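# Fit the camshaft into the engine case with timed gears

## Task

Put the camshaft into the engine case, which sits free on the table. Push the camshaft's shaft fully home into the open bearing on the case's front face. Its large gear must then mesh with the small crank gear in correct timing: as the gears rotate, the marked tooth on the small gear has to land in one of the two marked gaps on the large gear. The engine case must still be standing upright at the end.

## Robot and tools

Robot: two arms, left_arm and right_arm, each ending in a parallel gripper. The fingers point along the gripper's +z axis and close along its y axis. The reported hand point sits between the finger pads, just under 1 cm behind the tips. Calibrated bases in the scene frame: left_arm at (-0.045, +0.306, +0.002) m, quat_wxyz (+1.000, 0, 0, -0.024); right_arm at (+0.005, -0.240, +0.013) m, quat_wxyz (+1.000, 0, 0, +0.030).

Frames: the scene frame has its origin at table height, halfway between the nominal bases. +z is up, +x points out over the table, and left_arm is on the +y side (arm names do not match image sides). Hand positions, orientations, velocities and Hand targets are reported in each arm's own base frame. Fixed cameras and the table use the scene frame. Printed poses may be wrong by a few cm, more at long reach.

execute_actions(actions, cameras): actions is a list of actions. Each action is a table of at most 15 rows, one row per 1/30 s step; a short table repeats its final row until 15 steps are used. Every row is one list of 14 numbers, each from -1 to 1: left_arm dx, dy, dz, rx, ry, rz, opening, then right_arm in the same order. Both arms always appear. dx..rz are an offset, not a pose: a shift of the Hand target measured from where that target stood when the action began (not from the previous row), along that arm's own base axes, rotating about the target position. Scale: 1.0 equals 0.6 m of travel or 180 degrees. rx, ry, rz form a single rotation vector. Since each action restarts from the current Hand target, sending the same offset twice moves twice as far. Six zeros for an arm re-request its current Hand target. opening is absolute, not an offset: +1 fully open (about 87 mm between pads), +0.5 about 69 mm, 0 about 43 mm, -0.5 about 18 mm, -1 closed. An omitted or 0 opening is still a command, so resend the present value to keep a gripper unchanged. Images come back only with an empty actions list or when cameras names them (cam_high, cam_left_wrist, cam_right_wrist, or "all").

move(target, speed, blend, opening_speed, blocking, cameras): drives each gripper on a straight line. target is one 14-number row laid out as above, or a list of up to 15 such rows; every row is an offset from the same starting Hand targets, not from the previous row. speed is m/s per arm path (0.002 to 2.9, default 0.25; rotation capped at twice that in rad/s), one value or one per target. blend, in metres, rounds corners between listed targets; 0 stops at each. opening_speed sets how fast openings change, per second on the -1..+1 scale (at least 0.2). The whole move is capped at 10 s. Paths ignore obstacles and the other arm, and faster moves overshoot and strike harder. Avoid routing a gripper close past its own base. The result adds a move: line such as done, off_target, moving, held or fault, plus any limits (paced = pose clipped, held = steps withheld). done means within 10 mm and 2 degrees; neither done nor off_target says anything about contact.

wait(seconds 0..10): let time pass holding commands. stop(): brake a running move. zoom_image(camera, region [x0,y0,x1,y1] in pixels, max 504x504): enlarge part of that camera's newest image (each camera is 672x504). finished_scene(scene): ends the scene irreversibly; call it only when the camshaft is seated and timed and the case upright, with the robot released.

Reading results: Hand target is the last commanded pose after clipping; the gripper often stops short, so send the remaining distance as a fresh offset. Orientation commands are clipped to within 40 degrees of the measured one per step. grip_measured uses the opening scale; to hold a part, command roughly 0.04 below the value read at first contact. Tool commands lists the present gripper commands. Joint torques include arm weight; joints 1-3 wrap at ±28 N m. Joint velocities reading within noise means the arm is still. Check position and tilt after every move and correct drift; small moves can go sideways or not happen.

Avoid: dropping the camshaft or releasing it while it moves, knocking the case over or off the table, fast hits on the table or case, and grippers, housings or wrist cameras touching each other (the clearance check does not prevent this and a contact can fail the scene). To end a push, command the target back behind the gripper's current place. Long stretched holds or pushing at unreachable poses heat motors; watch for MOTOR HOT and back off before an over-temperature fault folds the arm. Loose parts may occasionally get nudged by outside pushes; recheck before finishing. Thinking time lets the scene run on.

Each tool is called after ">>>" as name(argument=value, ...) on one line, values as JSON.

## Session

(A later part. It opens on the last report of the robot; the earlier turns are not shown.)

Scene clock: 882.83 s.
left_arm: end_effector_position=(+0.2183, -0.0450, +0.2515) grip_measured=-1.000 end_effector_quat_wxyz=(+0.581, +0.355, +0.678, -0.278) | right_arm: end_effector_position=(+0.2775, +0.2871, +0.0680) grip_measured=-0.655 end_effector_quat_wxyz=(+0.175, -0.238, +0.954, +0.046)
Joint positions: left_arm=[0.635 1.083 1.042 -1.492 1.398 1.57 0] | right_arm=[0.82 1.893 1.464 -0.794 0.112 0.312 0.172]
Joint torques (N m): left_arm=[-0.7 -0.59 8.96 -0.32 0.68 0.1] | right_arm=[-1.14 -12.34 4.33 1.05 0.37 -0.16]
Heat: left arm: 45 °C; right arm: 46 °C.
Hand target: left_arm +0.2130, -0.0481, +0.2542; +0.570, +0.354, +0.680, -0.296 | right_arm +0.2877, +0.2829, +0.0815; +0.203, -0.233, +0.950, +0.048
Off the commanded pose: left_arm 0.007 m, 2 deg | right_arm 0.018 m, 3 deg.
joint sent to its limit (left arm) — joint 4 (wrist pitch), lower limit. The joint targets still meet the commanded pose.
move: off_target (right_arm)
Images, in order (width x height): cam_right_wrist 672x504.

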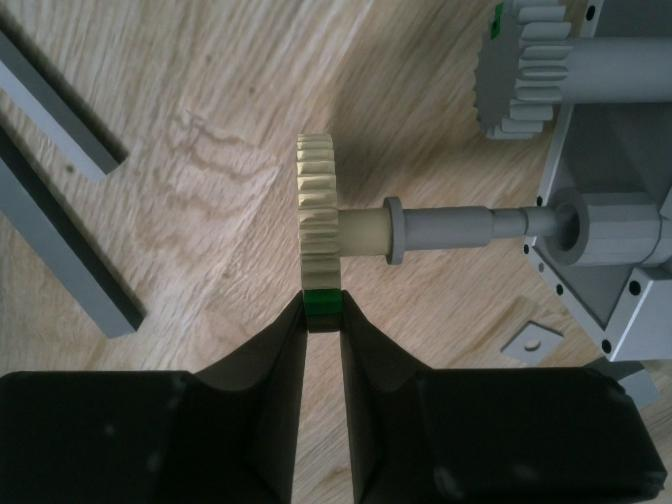

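>>> move(target=[[0,0,0,0,0,0,-1,-0.0057,0.0382,0.0392,0,0,0.0,-0.8],[0,0,0,0,0,0,-1,-0.0118,0.0318,0.0108,0,0,0.0,-0.8]], speed=[0.03,0.012], cameras=["cam_right_wrist"])

>>> zoom_image(camera="cam_right_wrist", region=[460, 150, 640, 290])

Scene clock: 901.70 s.
left_arm: end_effector_position=(+0.2183, -0.0450, +0.2515) grip_measured=-1.000 end_effector_quat_wxyz=(+0.581, +0.355, +0.678, -0.278) | right_arm: end_effector_position=(+0.2771, +0.2975, +0.0846) grip_measured=-0.655 end_effector_quat_wxyz=(+0.186, -0.235, +0.953, +0.044)
Joint positions: left_arm=[0.635 1.083 1.042 -1.492 1.398 1.57 0] | right_arm=[0.846 1.898 1.534 -0.846 0.136 0.337 0.172]
Joint torques (N m): left_arm=[-0.72 -0.61 8.95 -0.32 0.68 0.09] | right_arm=[0.85 -9.78 4.49 1.16 0.32 0.01]
Heat: left arm: 45 °C; right arm: 45 °C.
Hand target: left_arm +0.2130, -0.0481, +0.2542; +0.570, +0.354, +0.680, -0.296 | right_arm +0.2807, +0.3020, +0.0879; +0.203, -0.233, +0.950, +0.048
Off the commanded pose: left_arm 0.007 m, 2 deg | right_arm 0.007 m, 2 deg.
joint sent to its limit (left arm) — joint 4 (wrist pitch), lower limit. The joint targets still meet the commanded pose.
move: done
Images, in order (width x height): cam_right_wrist 672x504.

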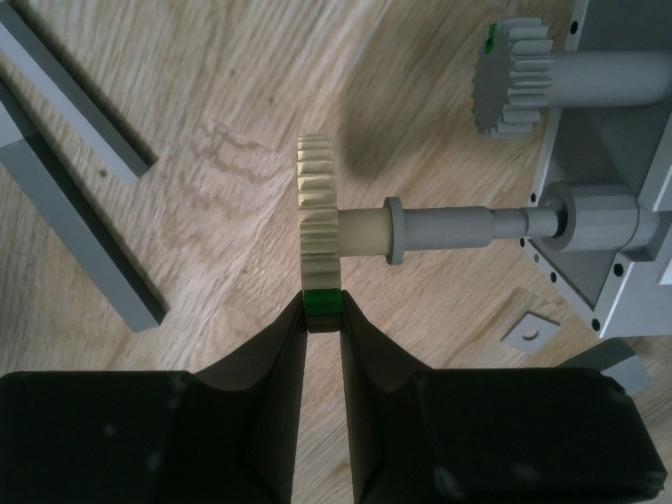

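Scaled by 2.800 from the camera's 672x504 image, which has a finer 960x720 frame.

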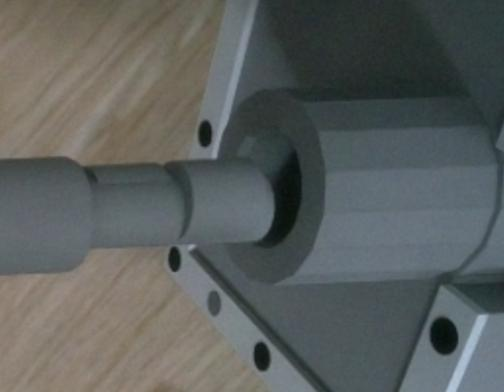

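>>> move(target=[[0,0,0,0,0,0,-1,0.0225,0.02,0.03,0,0,0.0,-0.8],[0,0,0,0,0,0,-1,0.0,0.0,0.0,0,0,0.0,-0.8]], speed=[0.03,0.012], cameras=["cam_right_wrist"])

>>> zoom_image(camera="cam_right_wrist", region=[460, 150, 640, 290])

Scene clock: 912.90 s.
left_arm: end_effector_position=(+0.2183, -0.0450, +0.2515) grip_measured=-1.000 end_effector_quat_wxyz=(+0.581, +0.355, +0.678, -0.278) | right_arm: end_effector_position=(+0.2766, +0.2969, +0.0732) grip_measured=-0.655 end_effector_quat_wxyz=(+0.174, -0.237, +0.955, +0.036)
Joint positions: left_arm=[0.635 1.083 1.042 -1.492 1.398 1.57 0] | right_arm=[0.846 1.928 1.534 -0.845 0.136 0.337 0.172]
Joint torques (N m): left_arm=[-0.7 -0.61 8.95 -0.32 0.67 0.1] | right_arm=[0.88 -12.74 4.44 1.09 0.32 0]
Heat: left arm: 45 °C; right arm: 45 °C.
Hand target: left_arm +0.2130, -0.0481, +0.2542; +0.570, +0.354, +0.680, -0.296 | right_arm +0.2807, +0.3019, +0.0879; +0.203, -0.233, +0.950, +0.048
Off the commanded pose: left_arm 0.007 m, 2 deg | right_arm 0.016 m, 4 deg.
joint sent to its limit (left arm) — joint 4 (wrist pitch), lower limit. The joint targets still meet the commanded pose.
move: off_target (right_arm)
Images, in order (width x height): cam_right_wrist 672x504.

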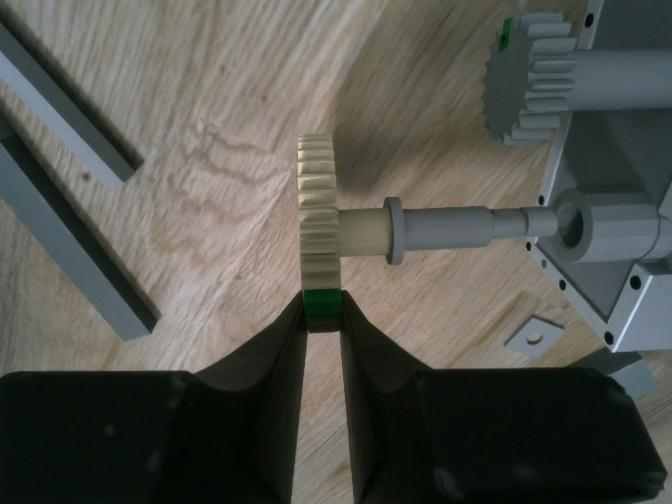

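Scaled by 2.800 from the camera's 672x504 image, which has a finer 960x720 frame.

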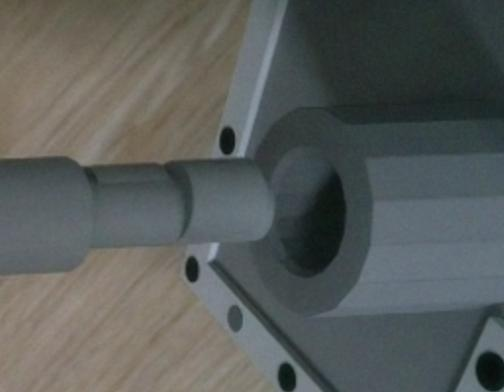

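>>> move(target=[[0,0,0,0,0,0,-1,-0.003,-0.0014,0.0,0,0,0.0,-0.8],[0,0,0,0,0,0,-1,0.0035,-0.0164,0.0,0,0,0.0,-0.8]], speed=[0.012,0.015], cameras=["cam_right_wrist"])

>>> zoom_image(camera="cam_right_wrist", region=[460, 150, 640, 290])

Scene clock: 920.87 s.
left_arm: end_effector_position=(+0.2183, -0.0450, +0.2515) grip_measured=-1.000 end_effector_quat_wxyz=(+0.581, +0.355, +0.678, -0.278) | right_arm: end_effector_position=(+0.2745, +0.2914, +0.0738) grip_measured=-0.655 end_effector_quat_wxyz=(+0.176, -0.237, +0.955, +0.036)
Joint positions: left_arm=[0.635 1.083 1.042 -1.492 1.398 1.57 0] | right_arm=[0.841 1.904 1.503 -0.835 0.136 0.331 0.172]
Joint torques (N m): left_arm=[-0.72 -0.61 8.96 -0.32 0.67 0.09] | right_arm=[-0.66 -12.49 4.41 1.08 0.24 -0.12]
Heat: left arm: 45 °C; right arm: 45 °C.
Hand target: left_arm +0.2130, -0.0481, +0.2542; +0.570, +0.354, +0.680, -0.296 | right_arm +0.2829, +0.2922, +0.0881; +0.203, -0.232, +0.950, +0.048
Off the commanded pose: left_arm 0.007 m, 2 deg | right_arm 0.016 m, 4 deg.
joint sent to its limit (left arm) — joint 4 (wrist pitch), lower limit. The joint targets still meet the commanded pose.
move: off_target (right_arm)
Images, in order (width x height): cam_right_wrist 672x504.

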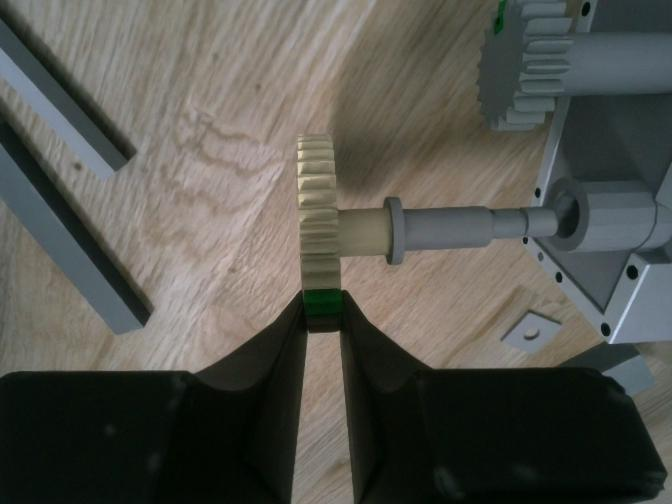

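Scaled by 2.800 from the camera's 672x504 image, which has a finer 960x720 frame.

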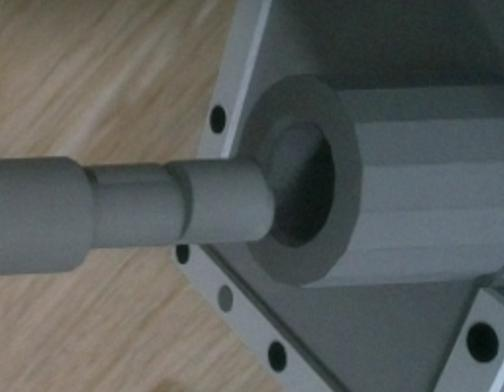

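>>> move(target=[[0,0,0,0,0,0,-1,0.010,0.024,0.012,0,0,0,-0.8],[0.0,0.018,0.0,0,0,0,-1,-0.003,0.017,0,0,0,0,-0.8]], speed=0.02, cameras=["cam_right_wrist"])

Scene clock: 952.30 s.
left_arm: end_effector_position=(+0.2197, -0.0359, +0.2507) grip_measured=-1.000 end_effector_quat_wxyz=(+0.582, +0.347, +0.687, -0.263) | right_arm: end_effector_position=(+0.2773, +0.2976, +0.0790) grip_measured=-0.655 end_effector_quat_wxyz=(+0.180, -0.236, +0.954, +0.040)
Joint positions: left_arm=[0.671 1.083 1.048 -1.492 1.384 1.57 0] | right_arm=[0.846 1.914 1.535 -0.845 0.136 0.337 0.172]
Joint torques (N m): left_arm=[0.32 -1.28 8.94 -0.31 0.64 0.02] | right_arm=[0.88 -11.21 4.46 1.11 0.32 0.01]
Heat: left arm: 45 °C; right arm: 46 °C.
Hand target: left_arm +0.2130, -0.0374, +0.2542; +0.570, +0.354, +0.680, -0.296 | right_arm +0.2811, +0.3023, +0.0880; +0.203, -0.233, +0.950, +0.048
Off the commanded pose: left_arm 0.008 m, 4 deg | right_arm 0.011 m, 3 deg.
joint sent to its limit (left arm) — joint 4 (wrist pitch), lower limit. The joint targets are off in orientation, not in position.
move: off_target (left_arm, right_arm)
Images, in order (width x height): cam_right_wrist 672x504.

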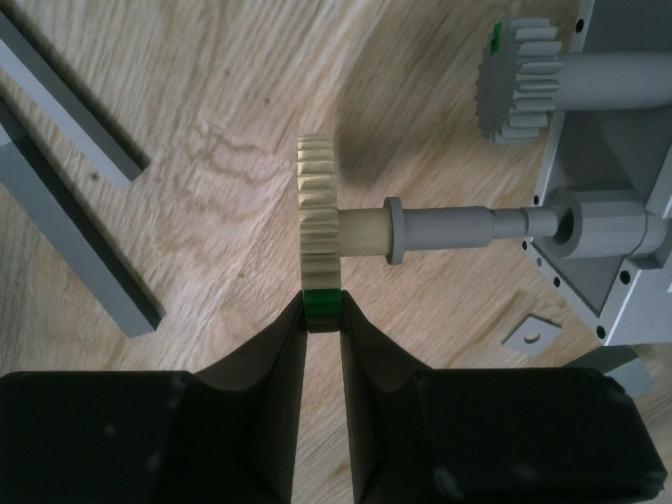

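>>> move(target=[0,0,0,0,0,0,-1,-0.003,-0.0017,-0.005,0,0,0,-0.8], speed=0.012, cameras=["cam_right_wrist"])

>>> zoom_image(camera="cam_right_wrist", region=[460, 150, 640, 290])

Scene clock: 966.40 s.
left_arm: end_effector_position=(+0.2196, -0.0359, +0.2506) grip_measured=-1.000 end_effector_quat_wxyz=(+0.581, +0.347, +0.688, -0.263) | right_arm: end_effector_position=(+0.2758, +0.2959, +0.0740) grip_measured=-0.655 end_effector_quat_wxyz=(+0.178, -0.235, +0.955, +0.039)
Joint positions: left_arm=[0.671 1.083 1.048 -1.492 1.383 1.57 0] | right_arm=[0.846 1.914 1.516 -0.833 0.137 0.339 0.172]
Joint torques (N m): left_arm=[0.32 -1.26 8.94 -0.31 0.65 0.03] | right_arm=[0.99 -11.74 4.42 1.12 0.33 0]
Heat: left arm: 46 °C; right arm: 47 °C.
Hand target: left_arm +0.2129, -0.0374, +0.2541; +0.570, +0.354, +0.680, -0.296 | right_arm +0.2793, +0.3012, +0.0850; +0.203, -0.233, +0.950, +0.048
Off the commanded pose: left_arm 0.008 m, 4 deg | right_arm 0.013 m, 3 deg.
joint sent to its limit (left arm) — joint 4 (wrist pitch), lower limit. The joint targets are off in orientation, not in position.
move: off_target (left_arm, right_arm)
Images, in order (width x height): cam_right_wrist 672x504.

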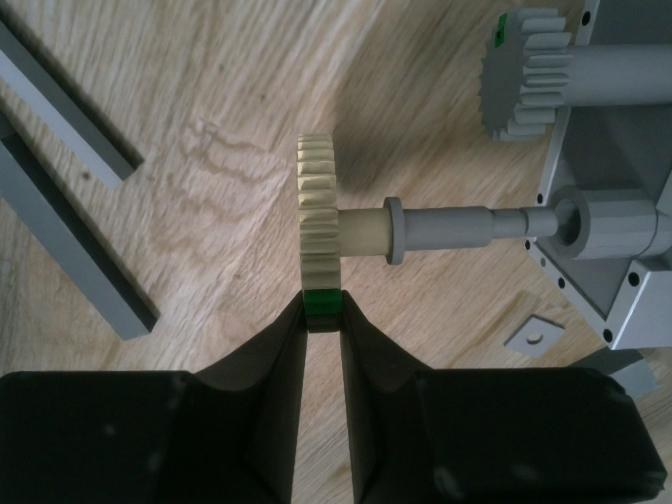

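Scaled by 2.800 from the camera's 672x504 image, which has a finer 960x720 frame.

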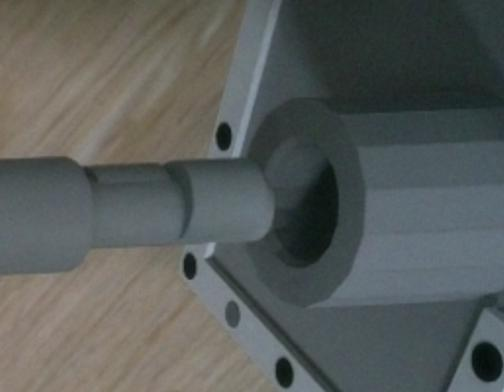

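>>> move(target=[0,0,0,0,0,0,-1,0.0027,-0.0061,0,0,0,0,-0.8], speed=0.015, cameras=["cam_right_wrist"])

>>> zoom_image(camera="cam_right_wrist", region=[460, 150, 640, 290])

Scene clock: 974.33 s.
left_arm: end_effector_position=(+0.2196, -0.0359, +0.2506) grip_measured=-1.000 end_effector_quat_wxyz=(+0.581, +0.347, +0.688, -0.263) | right_arm: end_effector_position=(+0.2747, +0.2947, +0.0714) grip_measured=-0.655 end_effector_quat_wxyz=(+0.176, -0.236, +0.955, +0.037)
Joint positions: left_arm=[0.671 1.083 1.048 -1.492 1.383 1.57 0] | right_arm=[0.846 1.914 1.507 -0.828 0.137 0.339 0.172]
Joint torques (N m): left_arm=[0.32 -1.28 8.94 -0.31 0.65 0.02] | right_arm=[0.14 -12.33 4.42 1.11 0.29 -0.08]
Heat: left arm: 46 °C; right arm: 47 °C.
Hand target: left_arm +0.2129, -0.0374, +0.2541; +0.570, +0.354, +0.680, -0.296 | right_arm +0.2809, +0.2976, +0.0850; +0.203, -0.233, +0.950, +0.048
Off the commanded pose: left_arm 0.008 m, 4 deg | right_arm 0.015 m, 3 deg.
joint sent to its limit (left arm) — joint 4 (wrist pitch), lower limit. The joint targets are off in orientation, not in position.
move: off_target (left_arm, right_arm)
Images, in order (width x height): cam_right_wrist 672x504.

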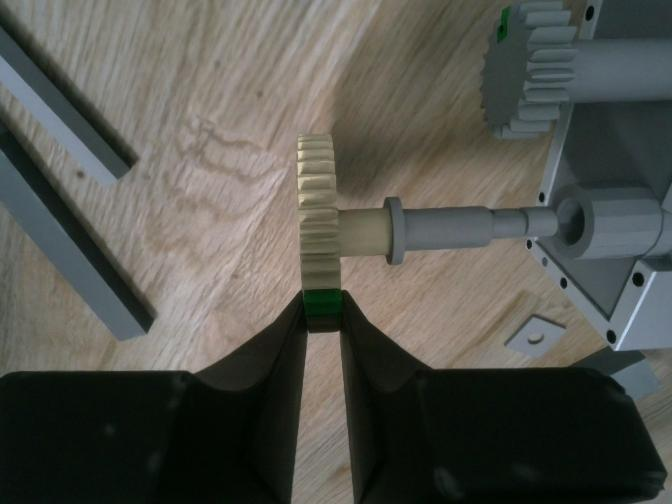

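Scaled by 2.800 from the camera's 672x504 image, which has a finer 960x720 frame.

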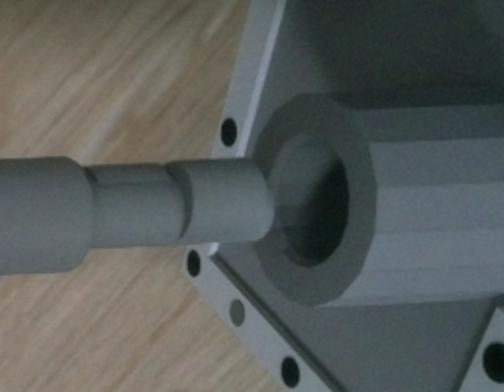

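>>> move(target=[0,0,0,0,0,0,-1,0.0027,-0.0061,0.001,0,0,0,-0.8], speed=0.015, cameras=["cam_right_wrist"])

>>> zoom_image(camera="cam_right_wrist", region=[460, 150, 640, 290])

Scene clock: 980.37 s.
left_arm: end_effector_position=(+0.2196, -0.0359, +0.2506) grip_measured=-1.000 end_effector_quat_wxyz=(+0.581, +0.347, +0.688, -0.263) | right_arm: end_effector_position=(+0.2747, +0.2930, +0.0712) grip_measured=-0.655 end_effector_quat_wxyz=(+0.176, -0.236, +0.955, +0.037)
Joint positions: left_arm=[0.671 1.083 1.048 -1.492 1.383 1.57 0] | right_arm=[0.843 1.91 1.5 -0.826 0.137 0.335 0.172]
Joint torques (N m): left_arm=[0.31 -1.28 8.95 -0.31 0.65 0.03] | right_arm=[-0.47 -12.57 4.4 1.09 0.26 -0.12]
Heat: left arm: 46 °C; right arm: 48 °C.
Hand target: left_arm +0.2129, -0.0374, +0.2541; +0.570, +0.354, +0.680, -0.296 | right_arm +0.2825, +0.2940, +0.0856; +0.203, -0.233, +0.950, +0.048
Off the commanded pose: left_arm 0.008 m, 4 deg | right_arm 0.016 m, 3 deg.
joint sent to its limit (left arm) — joint 4 (wrist pitch), lower limit. The joint targets are off in orientation, not in position.
move: off_target (left_arm, right_arm)
Images, in order (width x height): cam_right_wrist 672x504.

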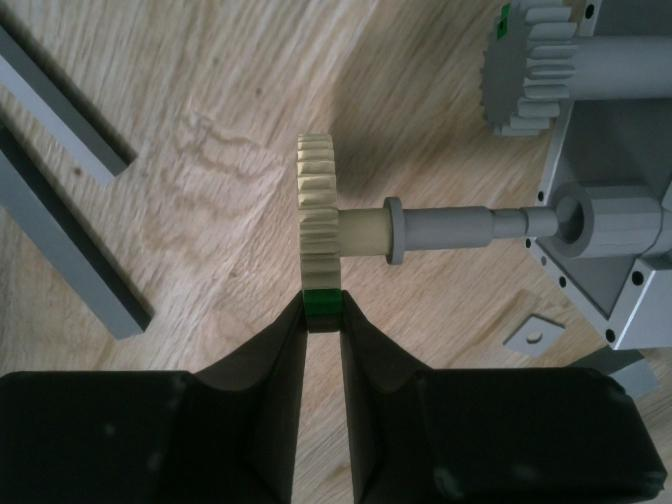

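Scaled by 2.800 from the camera's 672x504 image, which has a finer 960x720 frame.

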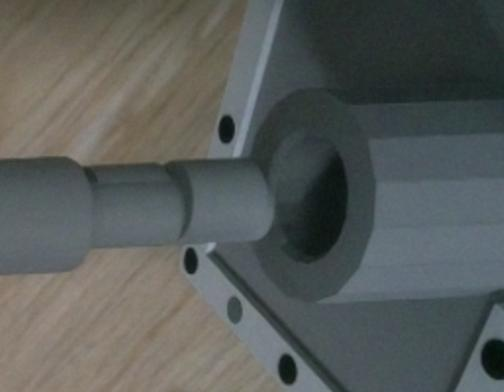

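>>> move(target=[0,0,0,0,0,0,-1,0.0065,-0.0078,0.001,0,0,0,-0.8], speed=0.015, cameras=["cam_right_wrist"])

>>> zoom_image(camera="cam_right_wrist", region=[460, 150, 640, 290])

Scene clock: 996.33 s.
left_arm: end_effector_position=(+0.2196, -0.0359, +0.2506) grip_measured=-1.000 end_effector_quat_wxyz=(+0.581, +0.347, +0.688, -0.263) | right_arm: end_effector_position=(+0.2796, +0.2885, +0.0730) grip_measured=-0.655 end_effector_quat_wxyz=(+0.178, -0.236, +0.955, +0.036)
Joint positions: left_arm=[0.671 1.083 1.048 -1.492 1.383 1.57 0] | right_arm=[0.827 1.905 1.5 -0.825 0.135 0.32 0.172]
Joint torques (N m): left_arm=[0.31 -1.28 8.94 -0.31 0.65 0.03] | right_arm=[-0.5 -12.45 4.23 1.1 0.19 -0.08]
Heat: left arm: 46 °C; right arm: 47 °C.
Hand target: left_arm +0.2129, -0.0374, +0.2541; +0.570, +0.354, +0.680, -0.296 | right_arm +0.2863, +0.2894, +0.0861; +0.203, -0.233, +0.950, +0.048
Off the commanded pose: left_arm 0.008 m, 4 deg | right_arm 0.015 m, 3 deg.
joint sent to its limit (left arm) — joint 4 (wrist pitch), lower limit. The joint targets are off in orientation, not in position.
move: off_target (left_arm, right_arm)
Images, in order (width x height): cam_right_wrist 672x504.

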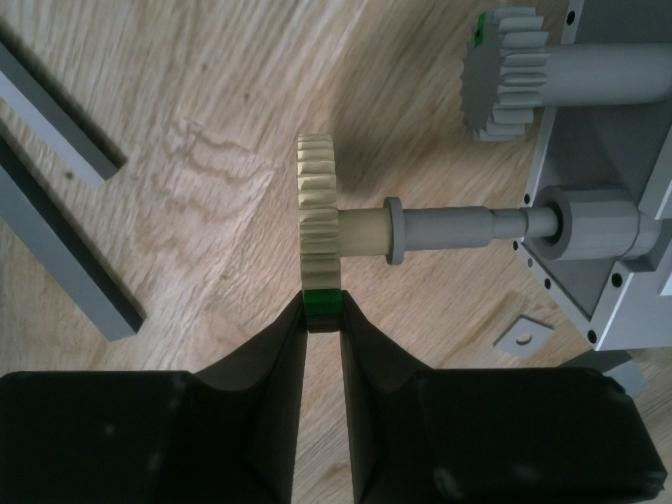

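Scaled by 2.800 from the camera's 672x504 image, which has a finer 960x720 frame.

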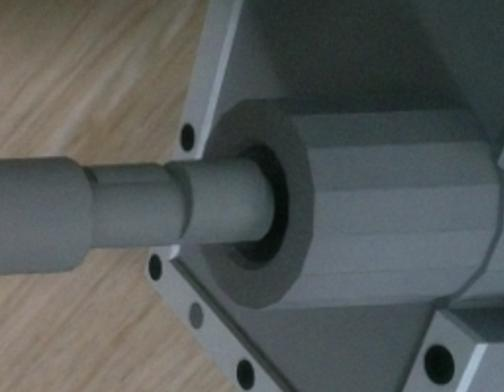

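>>> move(target=[0,0,0,0,0,0,-1,0.0018,-0.0083,0.0,0,0,0,-0.8], speed=0.015, cameras=["cam_right_wrist"])

>>> zoom_image(camera="cam_right_wrist", region=[460, 150, 640, 290])

Scene clock: 1006.47 s.
left_arm: end_effector_position=(+0.2196, -0.0359, +0.2506) grip_measured=-1.000 end_effector_quat_wxyz=(+0.581, +0.347, +0.688, -0.263) | right_arm: end_effector_position=(+0.2812, +0.2827, +0.0726) grip_measured=-0.655 end_effector_quat_wxyz=(+0.179, -0.236, +0.955, +0.034)
Joint positions: left_arm=[0.671 1.083 1.048 -1.492 1.383 1.57 0] | right_arm=[0.816 1.893 1.483 -0.819 0.135 0.308 0.172]
Joint torques (N m): left_arm=[0.31 -1.26 8.94 -0.31 0.65 0.02] | right_arm=[-0.47 -12.33 4.38 1.09 0.14 -0.12]
Heat: left arm: 47 °C; right arm: 47 °C.
Hand target: left_arm +0.2129, -0.0374, +0.2541; +0.570, +0.354, +0.680, -0.296 | right_arm +0.2874, +0.2843, +0.0862; +0.203, -0.233, +0.950, +0.048
Off the commanded pose: left_arm 0.008 m, 4 deg | right_arm 0.015 m, 3 deg.
joint sent to its limit (left arm) — joint 4 (wrist pitch), lower limit. The joint targets are off in orientation, not in position.
move: off_target (left_arm, right_arm)
Images, in order (width x height): cam_right_wrist 672x504.

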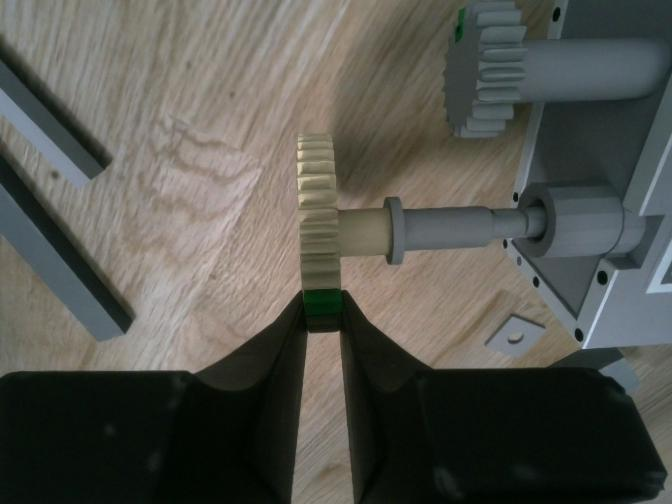

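Scaled by 2.800 from the camera's 672x504 image, which has a finer 960x720 frame.

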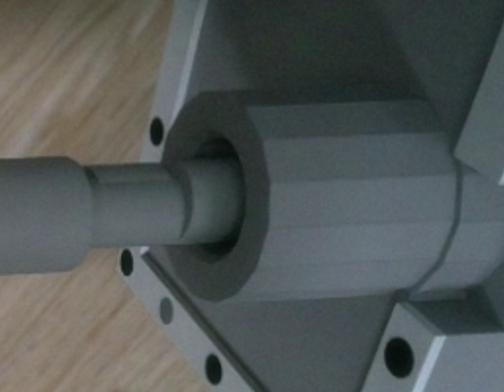

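>>> move(target=[0,0,0,0,0,0,-1,0.0036,-0.0080,0.0,0,0,0,-0.8], speed=0.015, cameras=["cam_right_wrist"])

>>> zoom_image(camera="cam_right_wrist", region=[460, 150, 640, 290])

Scene clock: 1012.93 s.
left_arm: end_effector_position=(+0.2196, -0.0359, +0.2506) grip_measured=-1.000 end_effector_quat_wxyz=(+0.581, +0.347, +0.688, -0.263) | right_arm: end_effector_position=(+0.2836, +0.2782, +0.0729) grip_measured=-0.655 end_effector_quat_wxyz=(+0.180, -0.236, +0.954, +0.035)
Joint positions: left_arm=[0.671 1.083 1.048 -1.492 1.383 1.57 0] | right_arm=[0.803 1.885 1.473 -0.813 0.131 0.296 0.172]
Joint torques (N m): left_arm=[0.31 -1.26 8.92 -0.31 0.65 0.02] | right_arm=[-0.49 -12.25 4.38 1.09 0.14 -0.11]
Heat: left arm: 47 °C; right arm: 47 °C.
Hand target: left_arm +0.2129, -0.0374, +0.2541; +0.570, +0.354, +0.680, -0.296 | right_arm +0.2896, +0.2796, +0.0863; +0.204, -0.233, +0.950, +0.048
Off the commanded pose: left_arm 0.008 m, 4 deg | right_arm 0.015 m, 3 deg.
joint sent to its limit (left arm) — joint 4 (wrist pitch), lower limit. The joint targets are off in orientation, not in position.
move: off_target (left_arm, right_arm)
Images, in order (width x height): cam_right_wrist 672x504.

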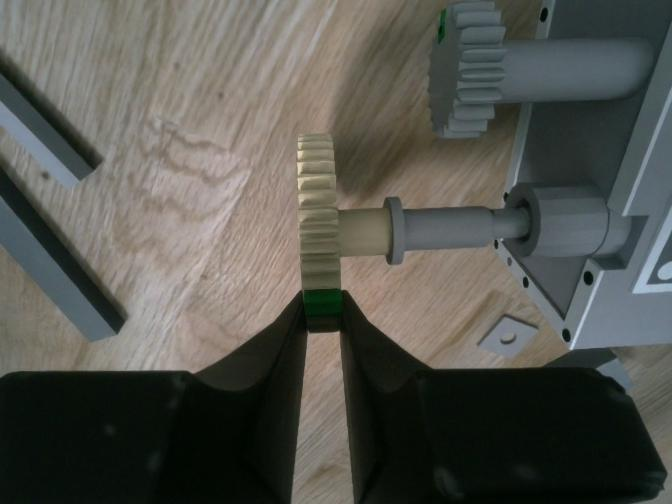

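Scaled by 2.800 from the camera's 672x504 image, which has a finer 960x720 frame.

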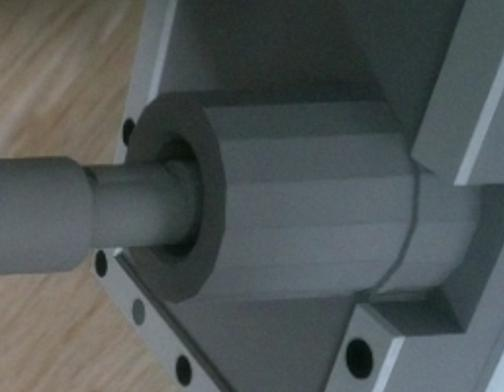

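>>> move(target=[0,0,0,0,0,0,-1,0.0060,-0.0062,0.0,0,0,-0.01,-0.8], speed=0.015, cameras=["cam_right_wrist"])

>>> zoom_image(camera="cam_right_wrist", region=[440, 150, 620, 290])

Scene clock: 1023.53 s.
left_arm: end_effector_position=(+0.2196, -0.0359, +0.2506) grip_measured=-1.000 end_effector_quat_wxyz=(+0.581, +0.347, +0.688, -0.263) | right_arm: end_effector_position=(+0.2856, +0.2771, +0.0730) grip_measured=-0.655 end_effector_quat_wxyz=(+0.180, -0.229, +0.956, +0.036)
Joint positions: left_arm=[0.671 1.083 1.048 -1.492 1.383 1.57 0] | right_arm=[0.795 1.885 1.473 -0.811 0.128 0.302 0.172]
Joint torques (N m): left_arm=[0.32 -1.28 8.95 -0.31 0.65 0.03] | right_arm=[-0.84 -12.12 4.55 1.06 0.25 0.01]
Heat: left arm: 47 °C; right arm: 48 °C.
Hand target: left_arm +0.2129, -0.0374, +0.2541; +0.570, +0.354, +0.680, -0.296 | right_arm +0.2932, +0.2758, +0.0862; +0.204, -0.218, +0.953, +0.045
Off the commanded pose: left_arm 0.008 m, 4 deg | right_arm 0.015 m, 3 deg.
joint sent to its limit (left arm) — joint 4 (wrist pitch), lower limit. The joint targets are off in orientation, not in position.
move: off_target (left_arm, right_arm)
Images, in order (width x height): cam_right_wrist 672x504.

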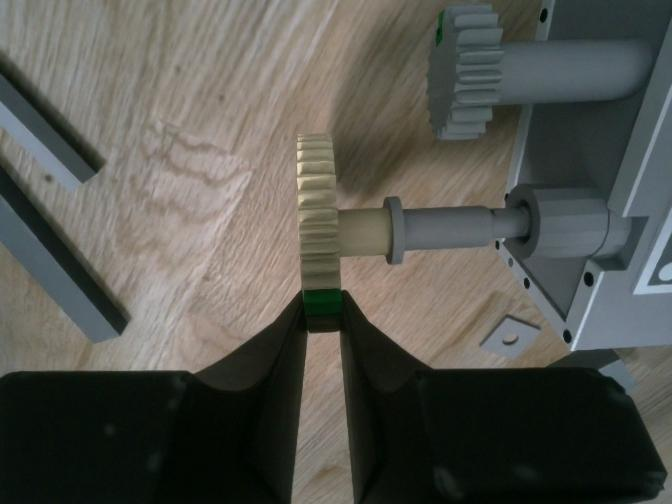

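Scaled by 2.800 from the camera's 672x504 image, which has a finer 960x720 frame.

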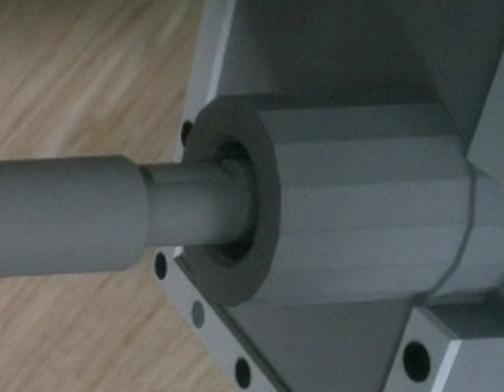

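>>> move(target=[0,0,0,0,0,0,-1,0.0055,-0.0081,0.0,0,0,0,-0.8], speed=0.015, cameras=["cam_right_wrist"])

>>> zoom_image(camera="cam_right_wrist", region=[440, 150, 620, 290])

Scene clock: 1029.30 s.
left_arm: end_effector_position=(+0.2196, -0.0359, +0.2506) grip_measured=-1.000 end_effector_quat_wxyz=(+0.581, +0.347, +0.688, -0.263) | right_arm: end_effector_position=(+0.2872, +0.2770, +0.0743) grip_measured=-0.655 end_effector_quat_wxyz=(+0.178, -0.225, +0.957, +0.046)
Joint positions: left_arm=[0.671 1.083 1.048 -1.492 1.383 1.57 0] | right_arm=[0.784 1.882 1.473 -0.807 0.108 0.303 0.172]
Joint torques (N m): left_arm=[0.32 -1.28 8.95 -0.31 0.65 0.02] | right_arm=[-1.21 -12.11 4.12 1.05 0.4 -0.13]
Heat: left arm: 47 °C; right arm: 49 °C.
Hand target: left_arm +0.2129, -0.0374, +0.2541; +0.570, +0.354, +0.680, -0.296 | right_arm +0.2966, +0.2709, +0.0862; +0.204, -0.217, +0.953, +0.045
Off the commanded pose: left_arm 0.008 m, 4 deg | right_arm 0.016 m, 3 deg.
joint sent to its limit (left arm) — joint 4 (wrist pitch), lower limit. The joint targets are off in orientation, not in position.
move: off_target (left_arm, right_arm)
Images, in order (width x height): cam_right_wrist 672x504.

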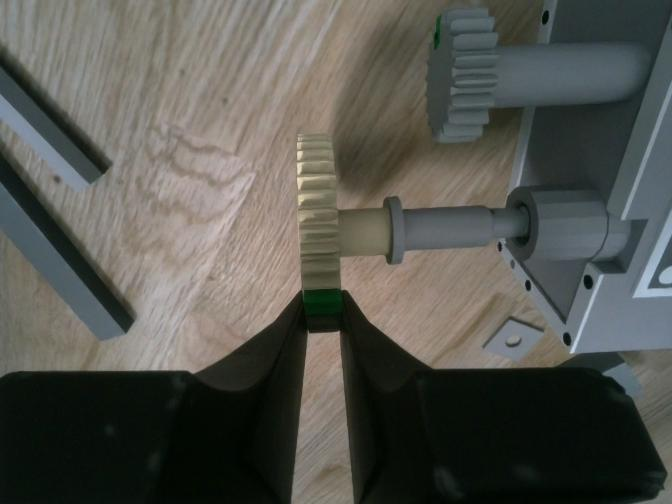

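Scaled by 2.800 from the camera's 672x504 image, which has a finer 960x720 frame.

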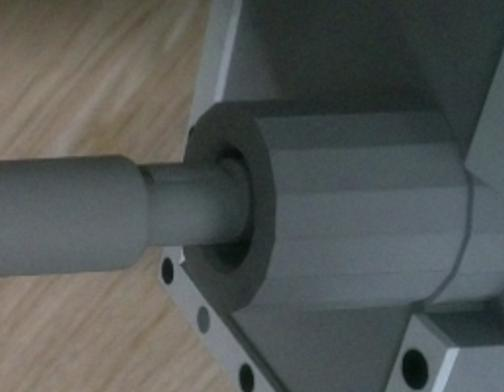

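>>> move(target=[0,0,0,0,0,0,-1,0.0014,-0.0061,0.0,0,0,0,-0.8], speed=0.015, cameras=["cam_right_wrist"])

>>> zoom_image(camera="cam_right_wrist", region=[440, 150, 620, 290])

Scene clock: 1038.80 s.
left_arm: end_effector_position=(+0.2196, -0.0359, +0.2506) grip_measured=-1.000 end_effector_quat_wxyz=(+0.581, +0.347, +0.688, -0.263) | right_arm: end_effector_position=(+0.2871, +0.2763, +0.0750) grip_measured=-0.655 end_effector_quat_wxyz=(+0.179, -0.225, +0.956, +0.051)
Joint positions: left_arm=[0.671 1.083 1.048 -1.492 1.383 1.57 0] | right_arm=[0.778 1.873 1.462 -0.798 0.097 0.298 0.172]
Joint torques (N m): left_arm=[0.32 -1.28 8.94 -0.31 0.65 0.02] | right_arm=[-1.48 -11.9 4.22 1 0.48 -0.15]
Heat: left arm: 47 °C; right arm: 48 °C.
Hand target: left_arm +0.2129, -0.0374, +0.2541; +0.570, +0.354, +0.680, -0.296 | right_arm +0.2973, +0.2673, +0.0861; +0.204, -0.218, +0.953, +0.045
Off the commanded pose: left_arm 0.008 m, 4 deg | right_arm 0.018 m, 3 deg.
joint sent to its limit (left arm) — joint 4 (wrist pitch), lower limit. The joint targets are off in orientation, not in position.
move: off_target (left_arm, right_arm)
Images, in order (width x height): cam_right_wrist 672x504.

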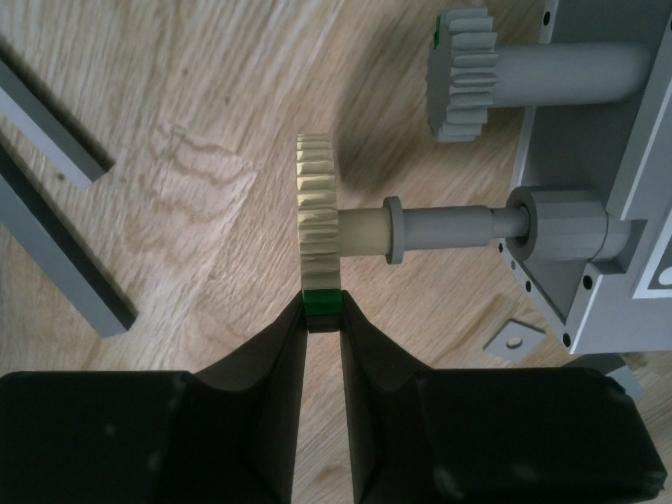

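Scaled by 2.800 from the camera's 672x504 image, which has a finer 960x720 frame.

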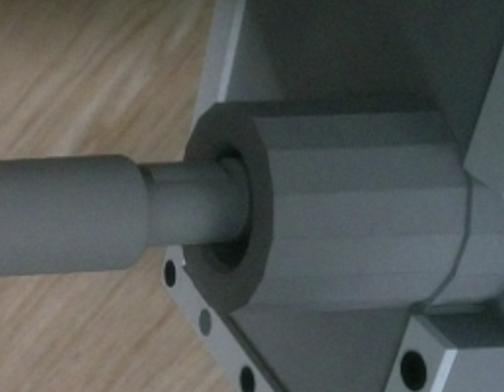

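>>> wait(seconds=0.1, cameras=["cam_high","cam_left_wrist"])

>>> zoom_image(camera="cam_high", region=[300, 200, 520, 365])

Scene clock: 1061.40 s.
left_arm: end_effector_position=(+0.2196, -0.0359, +0.2506) grip_measured=-1.000 end_effector_quat_wxyz=(+0.581, +0.347, +0.688, -0.263) | right_arm: end_effector_position=(+0.2871, +0.2763, +0.0750) grip_measured=-0.655 end_effector_quat_wxyz=(+0.179, -0.225, +0.956, +0.051)
Joint positions: left_arm=[0.671 1.083 1.048 -1.492 1.383 1.57 0] | right_arm=[0.778 1.873 1.462 -0.798 0.097 0.298 0.172]
Joint torques (N m): left_arm=[0.31 -1.29 8.94 -0.31 0.65 0.03] | right_arm=[-1.48 -11.9 4.19 1 0.49 -0.16]
Heat: left arm: 47 °C; right arm: 49 °C.
Hand target: left_arm +0.2129, -0.0374, +0.2541; +0.570, +0.354, +0.680, -0.296 | right_arm +0.2973, +0.2673, +0.0861; +0.204, -0.218, +0.953, +0.045
Tool commands: left_gripper/opening=-1.0 right_gripper/opening=-0.8
Off the commanded pose: left_arm 0.008 m, 4 deg | right_arm 0.018 m, 3 deg.
wait: 0.10 s; at rest from the start
Images, in order (width x height): cam_high 672x504, cam_left_wrist 672x504.

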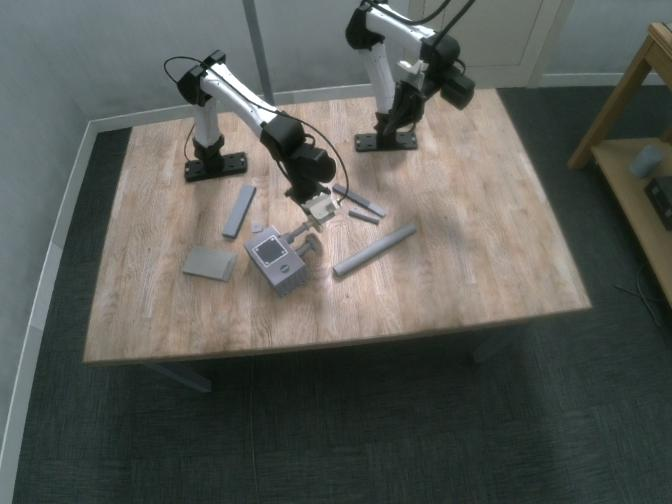

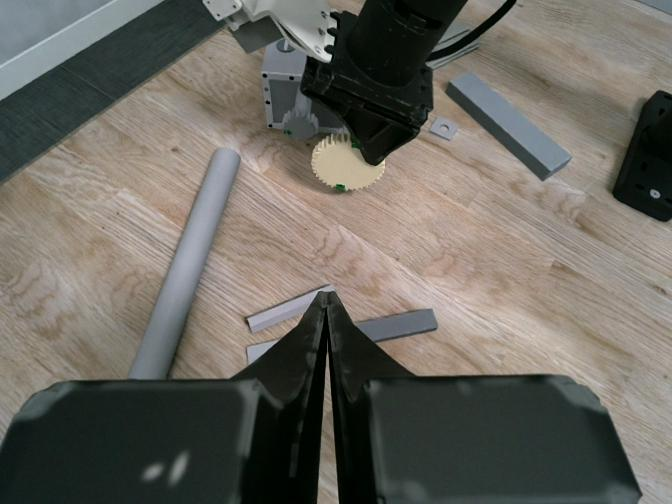

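Scaled by 2.291 from the camera's 672x504 image, which has a finer 960x720 frame.

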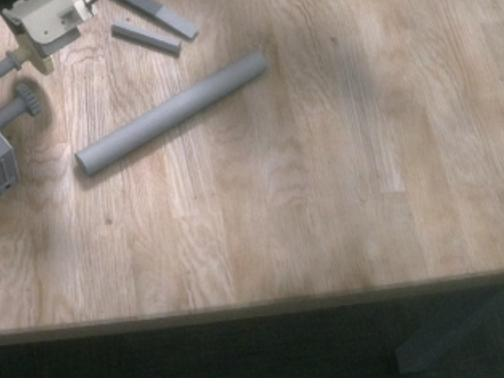

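>>> zoom_image(camera="cam_high", region=[220, 130, 380, 310])

>>> zoom_image(camera="cam_left_wrist", region=[230, 20, 430, 200])

Scaled by 2.800 from the camera's 672x504 image, which has a finer 960x720 frame.

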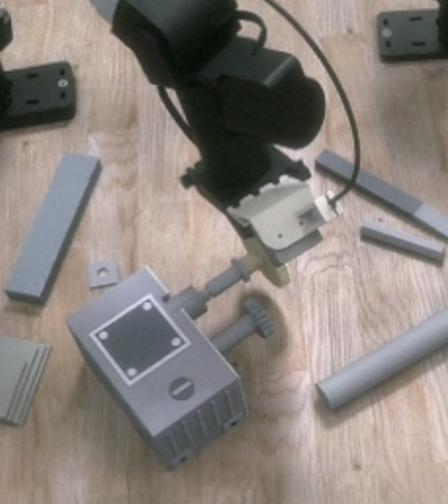

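Scaled by 2.520 from the camera's 672x504 image, which has a finer 960x720 frame.

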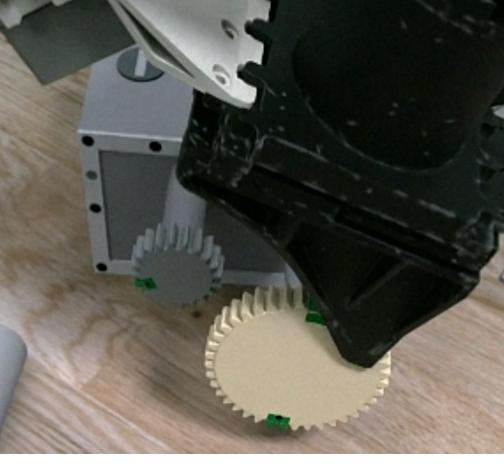

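>>> move(target=[[0,0,0,0,0,0,-1,-0.0017,0.0138,0,0,0,-0.022,-0.8],[0,0,0,0,0,0,-1,0.0038,0.0017,0.0,0,0,-0.013,-0.8]], speed=0.02, cameras=["cam_right_wrist"])

>>> zoom_image(camera="cam_right_wrist", region=[440, 150, 620, 290])

Scene clock: 1096.50 s.
left_arm: end_effector_position=(+0.2196, -0.0359, +0.2506) grip_measured=-1.000 end_effector_quat_wxyz=(+0.581, +0.347, +0.688, -0.263) | right_arm: end_effector_position=(+0.2952, +0.2706, +0.0756) grip_measured=-0.655 end_effector_quat_wxyz=(+0.189, -0.199, +0.961, +0.041)
Joint positions: left_arm=[0.671 1.083 1.048 -1.492 1.383 1.57 0] | right_arm=[0.765 1.873 1.462 -0.792 0.131 0.332 0.172]
Joint torques (N m): left_arm=[0.31 -1.28 8.96 -0.31 0.65 0.03] | right_arm=[-0.18 -10.84 5.37 0.88 0.3 -0.13]
Motor temperatures (°C): left_arm=[23 23 47 25 27 25 24] | right_arm=[25 50 37 33 27 26 30]
Heat: left arm: 47 °C; right arm: 50 °C.
Hand target: left_arm +0.2129, -0.0374, +0.2541; +0.570, +0.354, +0.680, -0.296 | right_arm +0.2996, +0.2683, +0.0861; +0.205, -0.198, +0.958, +0.040
Off the commanded pose: left_arm 0.008 m, 4 deg | right_arm 0.012 m, 2 deg.
joint sent to its limit (left arm) — joint 4 (wrist pitch), lower limit. The joint targets are off in orientation, not in position.
move: off_target (left_arm, right_arm)
Images, in order (width x height): cam_right_wrist 672x504.

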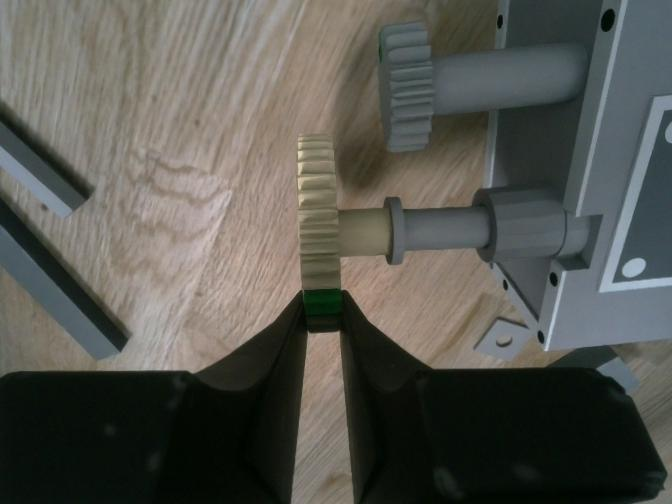

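Scaled by 2.800 from the camera's 672x504 image, which has a finer 960x720 frame.

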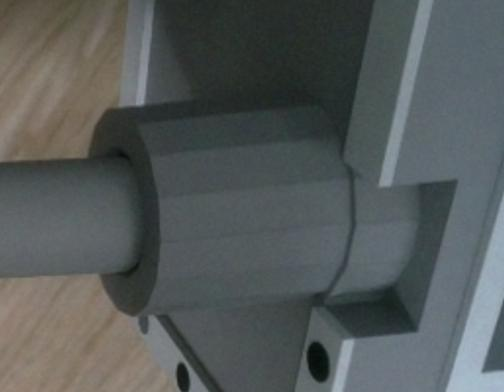

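>>> move(target=[0,0,0,0,0,0,-1,0.0041,-0.0091,0.0,0,0,0,-0.8], speed=0.015, cameras=["cam_right_wrist"])

>>> zoom_image(camera="cam_right_wrist", region=[400, 150, 580, 290])

Scene clock: 1107.30 s.
left_arm: end_effector_position=(+0.2196, -0.0359, +0.2506) grip_measured=-1.000 end_effector_quat_wxyz=(+0.581, +0.347, +0.688, -0.263) | right_arm: end_effector_position=(+0.2978, +0.2670, +0.0755) grip_measured=-0.655 end_effector_quat_wxyz=(+0.189, -0.199, +0.961, +0.039)
Joint positions: left_arm=[0.671 1.083 1.048 -1.492 1.383 1.57 0] | right_arm=[0.754 1.873 1.462 -0.793 0.128 0.321 0.172]
Joint torques (N m): left_arm=[0.32 -1.28 8.94 -0.31 0.65 0.02] | right_arm=[-0.59 -11.52 4.6 0.93 0.26 -0.18]
Heat: left arm: 47 °C; right arm: 49 °C.
Hand target: left_arm +0.2129, -0.0374, +0.2541; +0.570, +0.354, +0.680, -0.296 | right_arm +0.3021, +0.2628, +0.0861; +0.205, -0.198, +0.958, +0.040
Off the commanded pose: left_arm 0.008 m, 4 deg | right_arm 0.012 m, 2 deg.
joint sent to its limit (left arm) — joint 4 (wrist pitch), lower limit. The joint targets are off in orientation, not in position.
move: off_target (left_arm, right_arm)
Images, in order (width x height): cam_right_wrist 672x504.

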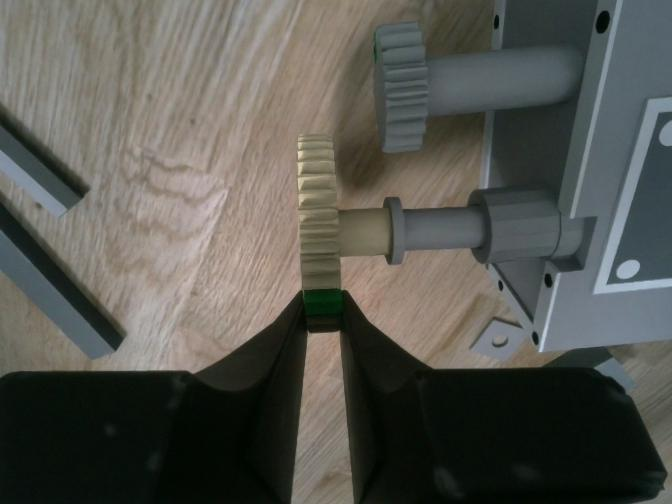

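Scaled by 2.800 from the camera's 672x504 image, which has a finer 960x720 frame.

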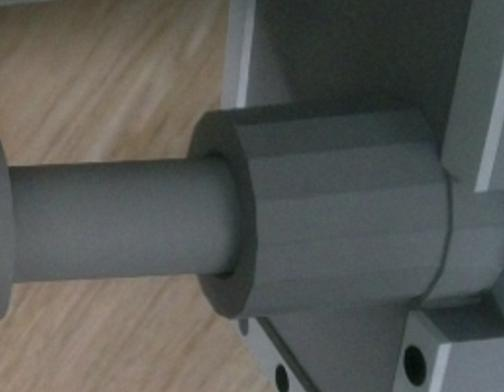

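>>> move(target=[0,0,0,0,0,0,-1,0.0055,-0.0121,0.0,0,0,0,-0.8], speed=0.015, cameras=["cam_right_wrist"])

Scene clock: 1111.97 s.
left_arm: end_effector_position=(+0.2196, -0.0359, +0.2506) grip_measured=-1.000 end_effector_quat_wxyz=(+0.581, +0.347, +0.688, -0.263) | right_arm: end_effector_position=(+0.2969, +0.2649, +0.0755) grip_measured=-0.656 end_effector_quat_wxyz=(+0.183, -0.207, +0.960, +0.046)
Joint positions: left_arm=[0.671 1.083 1.048 -1.492 1.383 1.57 0] | right_arm=[0.744 1.867 1.455 -0.793 0.104 0.3 0.172]
Joint torques (N m): left_arm=[0.31 -1.28 8.95 -0.31 0.65 0.03] | right_arm=[-1.48 -11.81 4.16 0.97 0.44 -0.13]
Heat: left arm: 47 °C; right arm: 49 °C.
Hand target: left_arm +0.2129, -0.0374, +0.2541; +0.570, +0.354, +0.680, -0.296 | right_arm +0.3054, +0.2555, +0.0861; +0.205, -0.198, +0.958, +0.040
Off the commanded pose: left_arm 0.008 m, 4 deg | right_arm 0.017 m, 3 deg.
joint sent to its limit (left arm) — joint 4 (wrist pitch), lower limit. The joint targets are off in orientation, not in position.
move: off_target (left_arm, right_arm)
Images, in order (width x height): cam_right_wrist 672x504.

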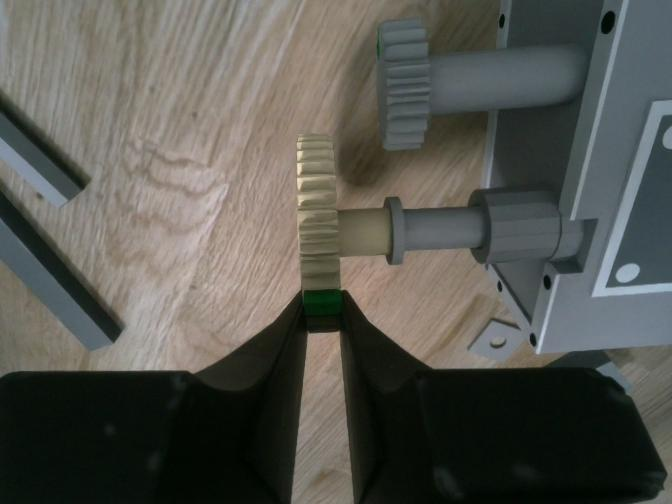

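>>> move(target=[[0,0,0,0,0,0,-1,-0.0050,0.0137,0,0,0,-0.025,-0.8],[0,0,0,0,0,0,-1,0.000,0.00,0.0,0,0,-0.015,-0.8]], speed=0.02, cameras=["cam_right_wrist"])

Scene clock: 1121.53 s.
left_arm: end_effector_position=(+0.2196, -0.0359, +0.2506) grip_measured=-1.000 end_effector_quat_wxyz=(+0.581, +0.347, +0.688, -0.263) | right_arm: end_effector_position=(+0.2974, +0.2657, +0.0758) grip_measured=-0.654 end_effector_quat_wxyz=(+0.187, -0.191, +0.963, +0.043)
Joint positions: left_arm=[0.671 1.083 1.048 -1.492 1.383 1.57 0] | right_arm=[0.748 1.867 1.455 -0.791 0.121 0.334 0.173]
Joint torques (N m): left_arm=[0.32 -1.28 8.94 -0.31 0.65 0.03] | right_arm=[-1.55 -11.48 4.53 0.89 0.46 0]
Heat: left arm: 47 °C; right arm: 49 °C.
Hand target: left_arm +0.2129, -0.0374, +0.2541; +0.570, +0.354, +0.680, -0.296 | right_arm +0.3054, +0.2556, +0.0861; +0.206, -0.175, +0.962, +0.036
Off the commanded pose: left_arm 0.008 m, 4 deg | right_arm 0.017 m, 3 deg.
joint sent to its limit (left arm) — joint 4 (wrist pitch), lower limit. The joint targets are off in orientation, not in position.
move: off_target (left_arm, right_arm)
Images, in order (width x height): cam_right_wrist 672x504.

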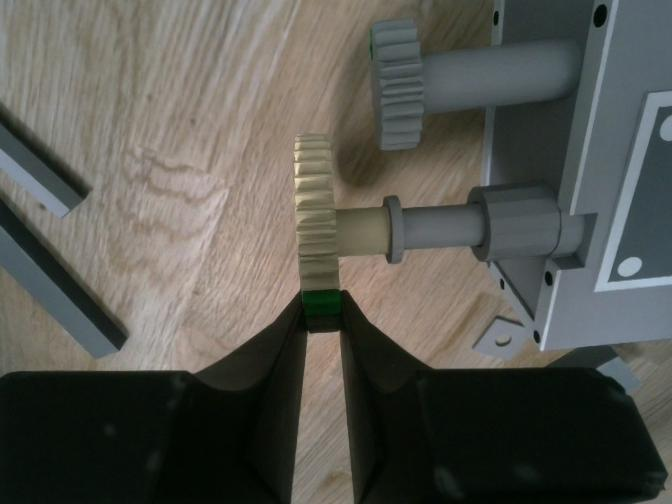

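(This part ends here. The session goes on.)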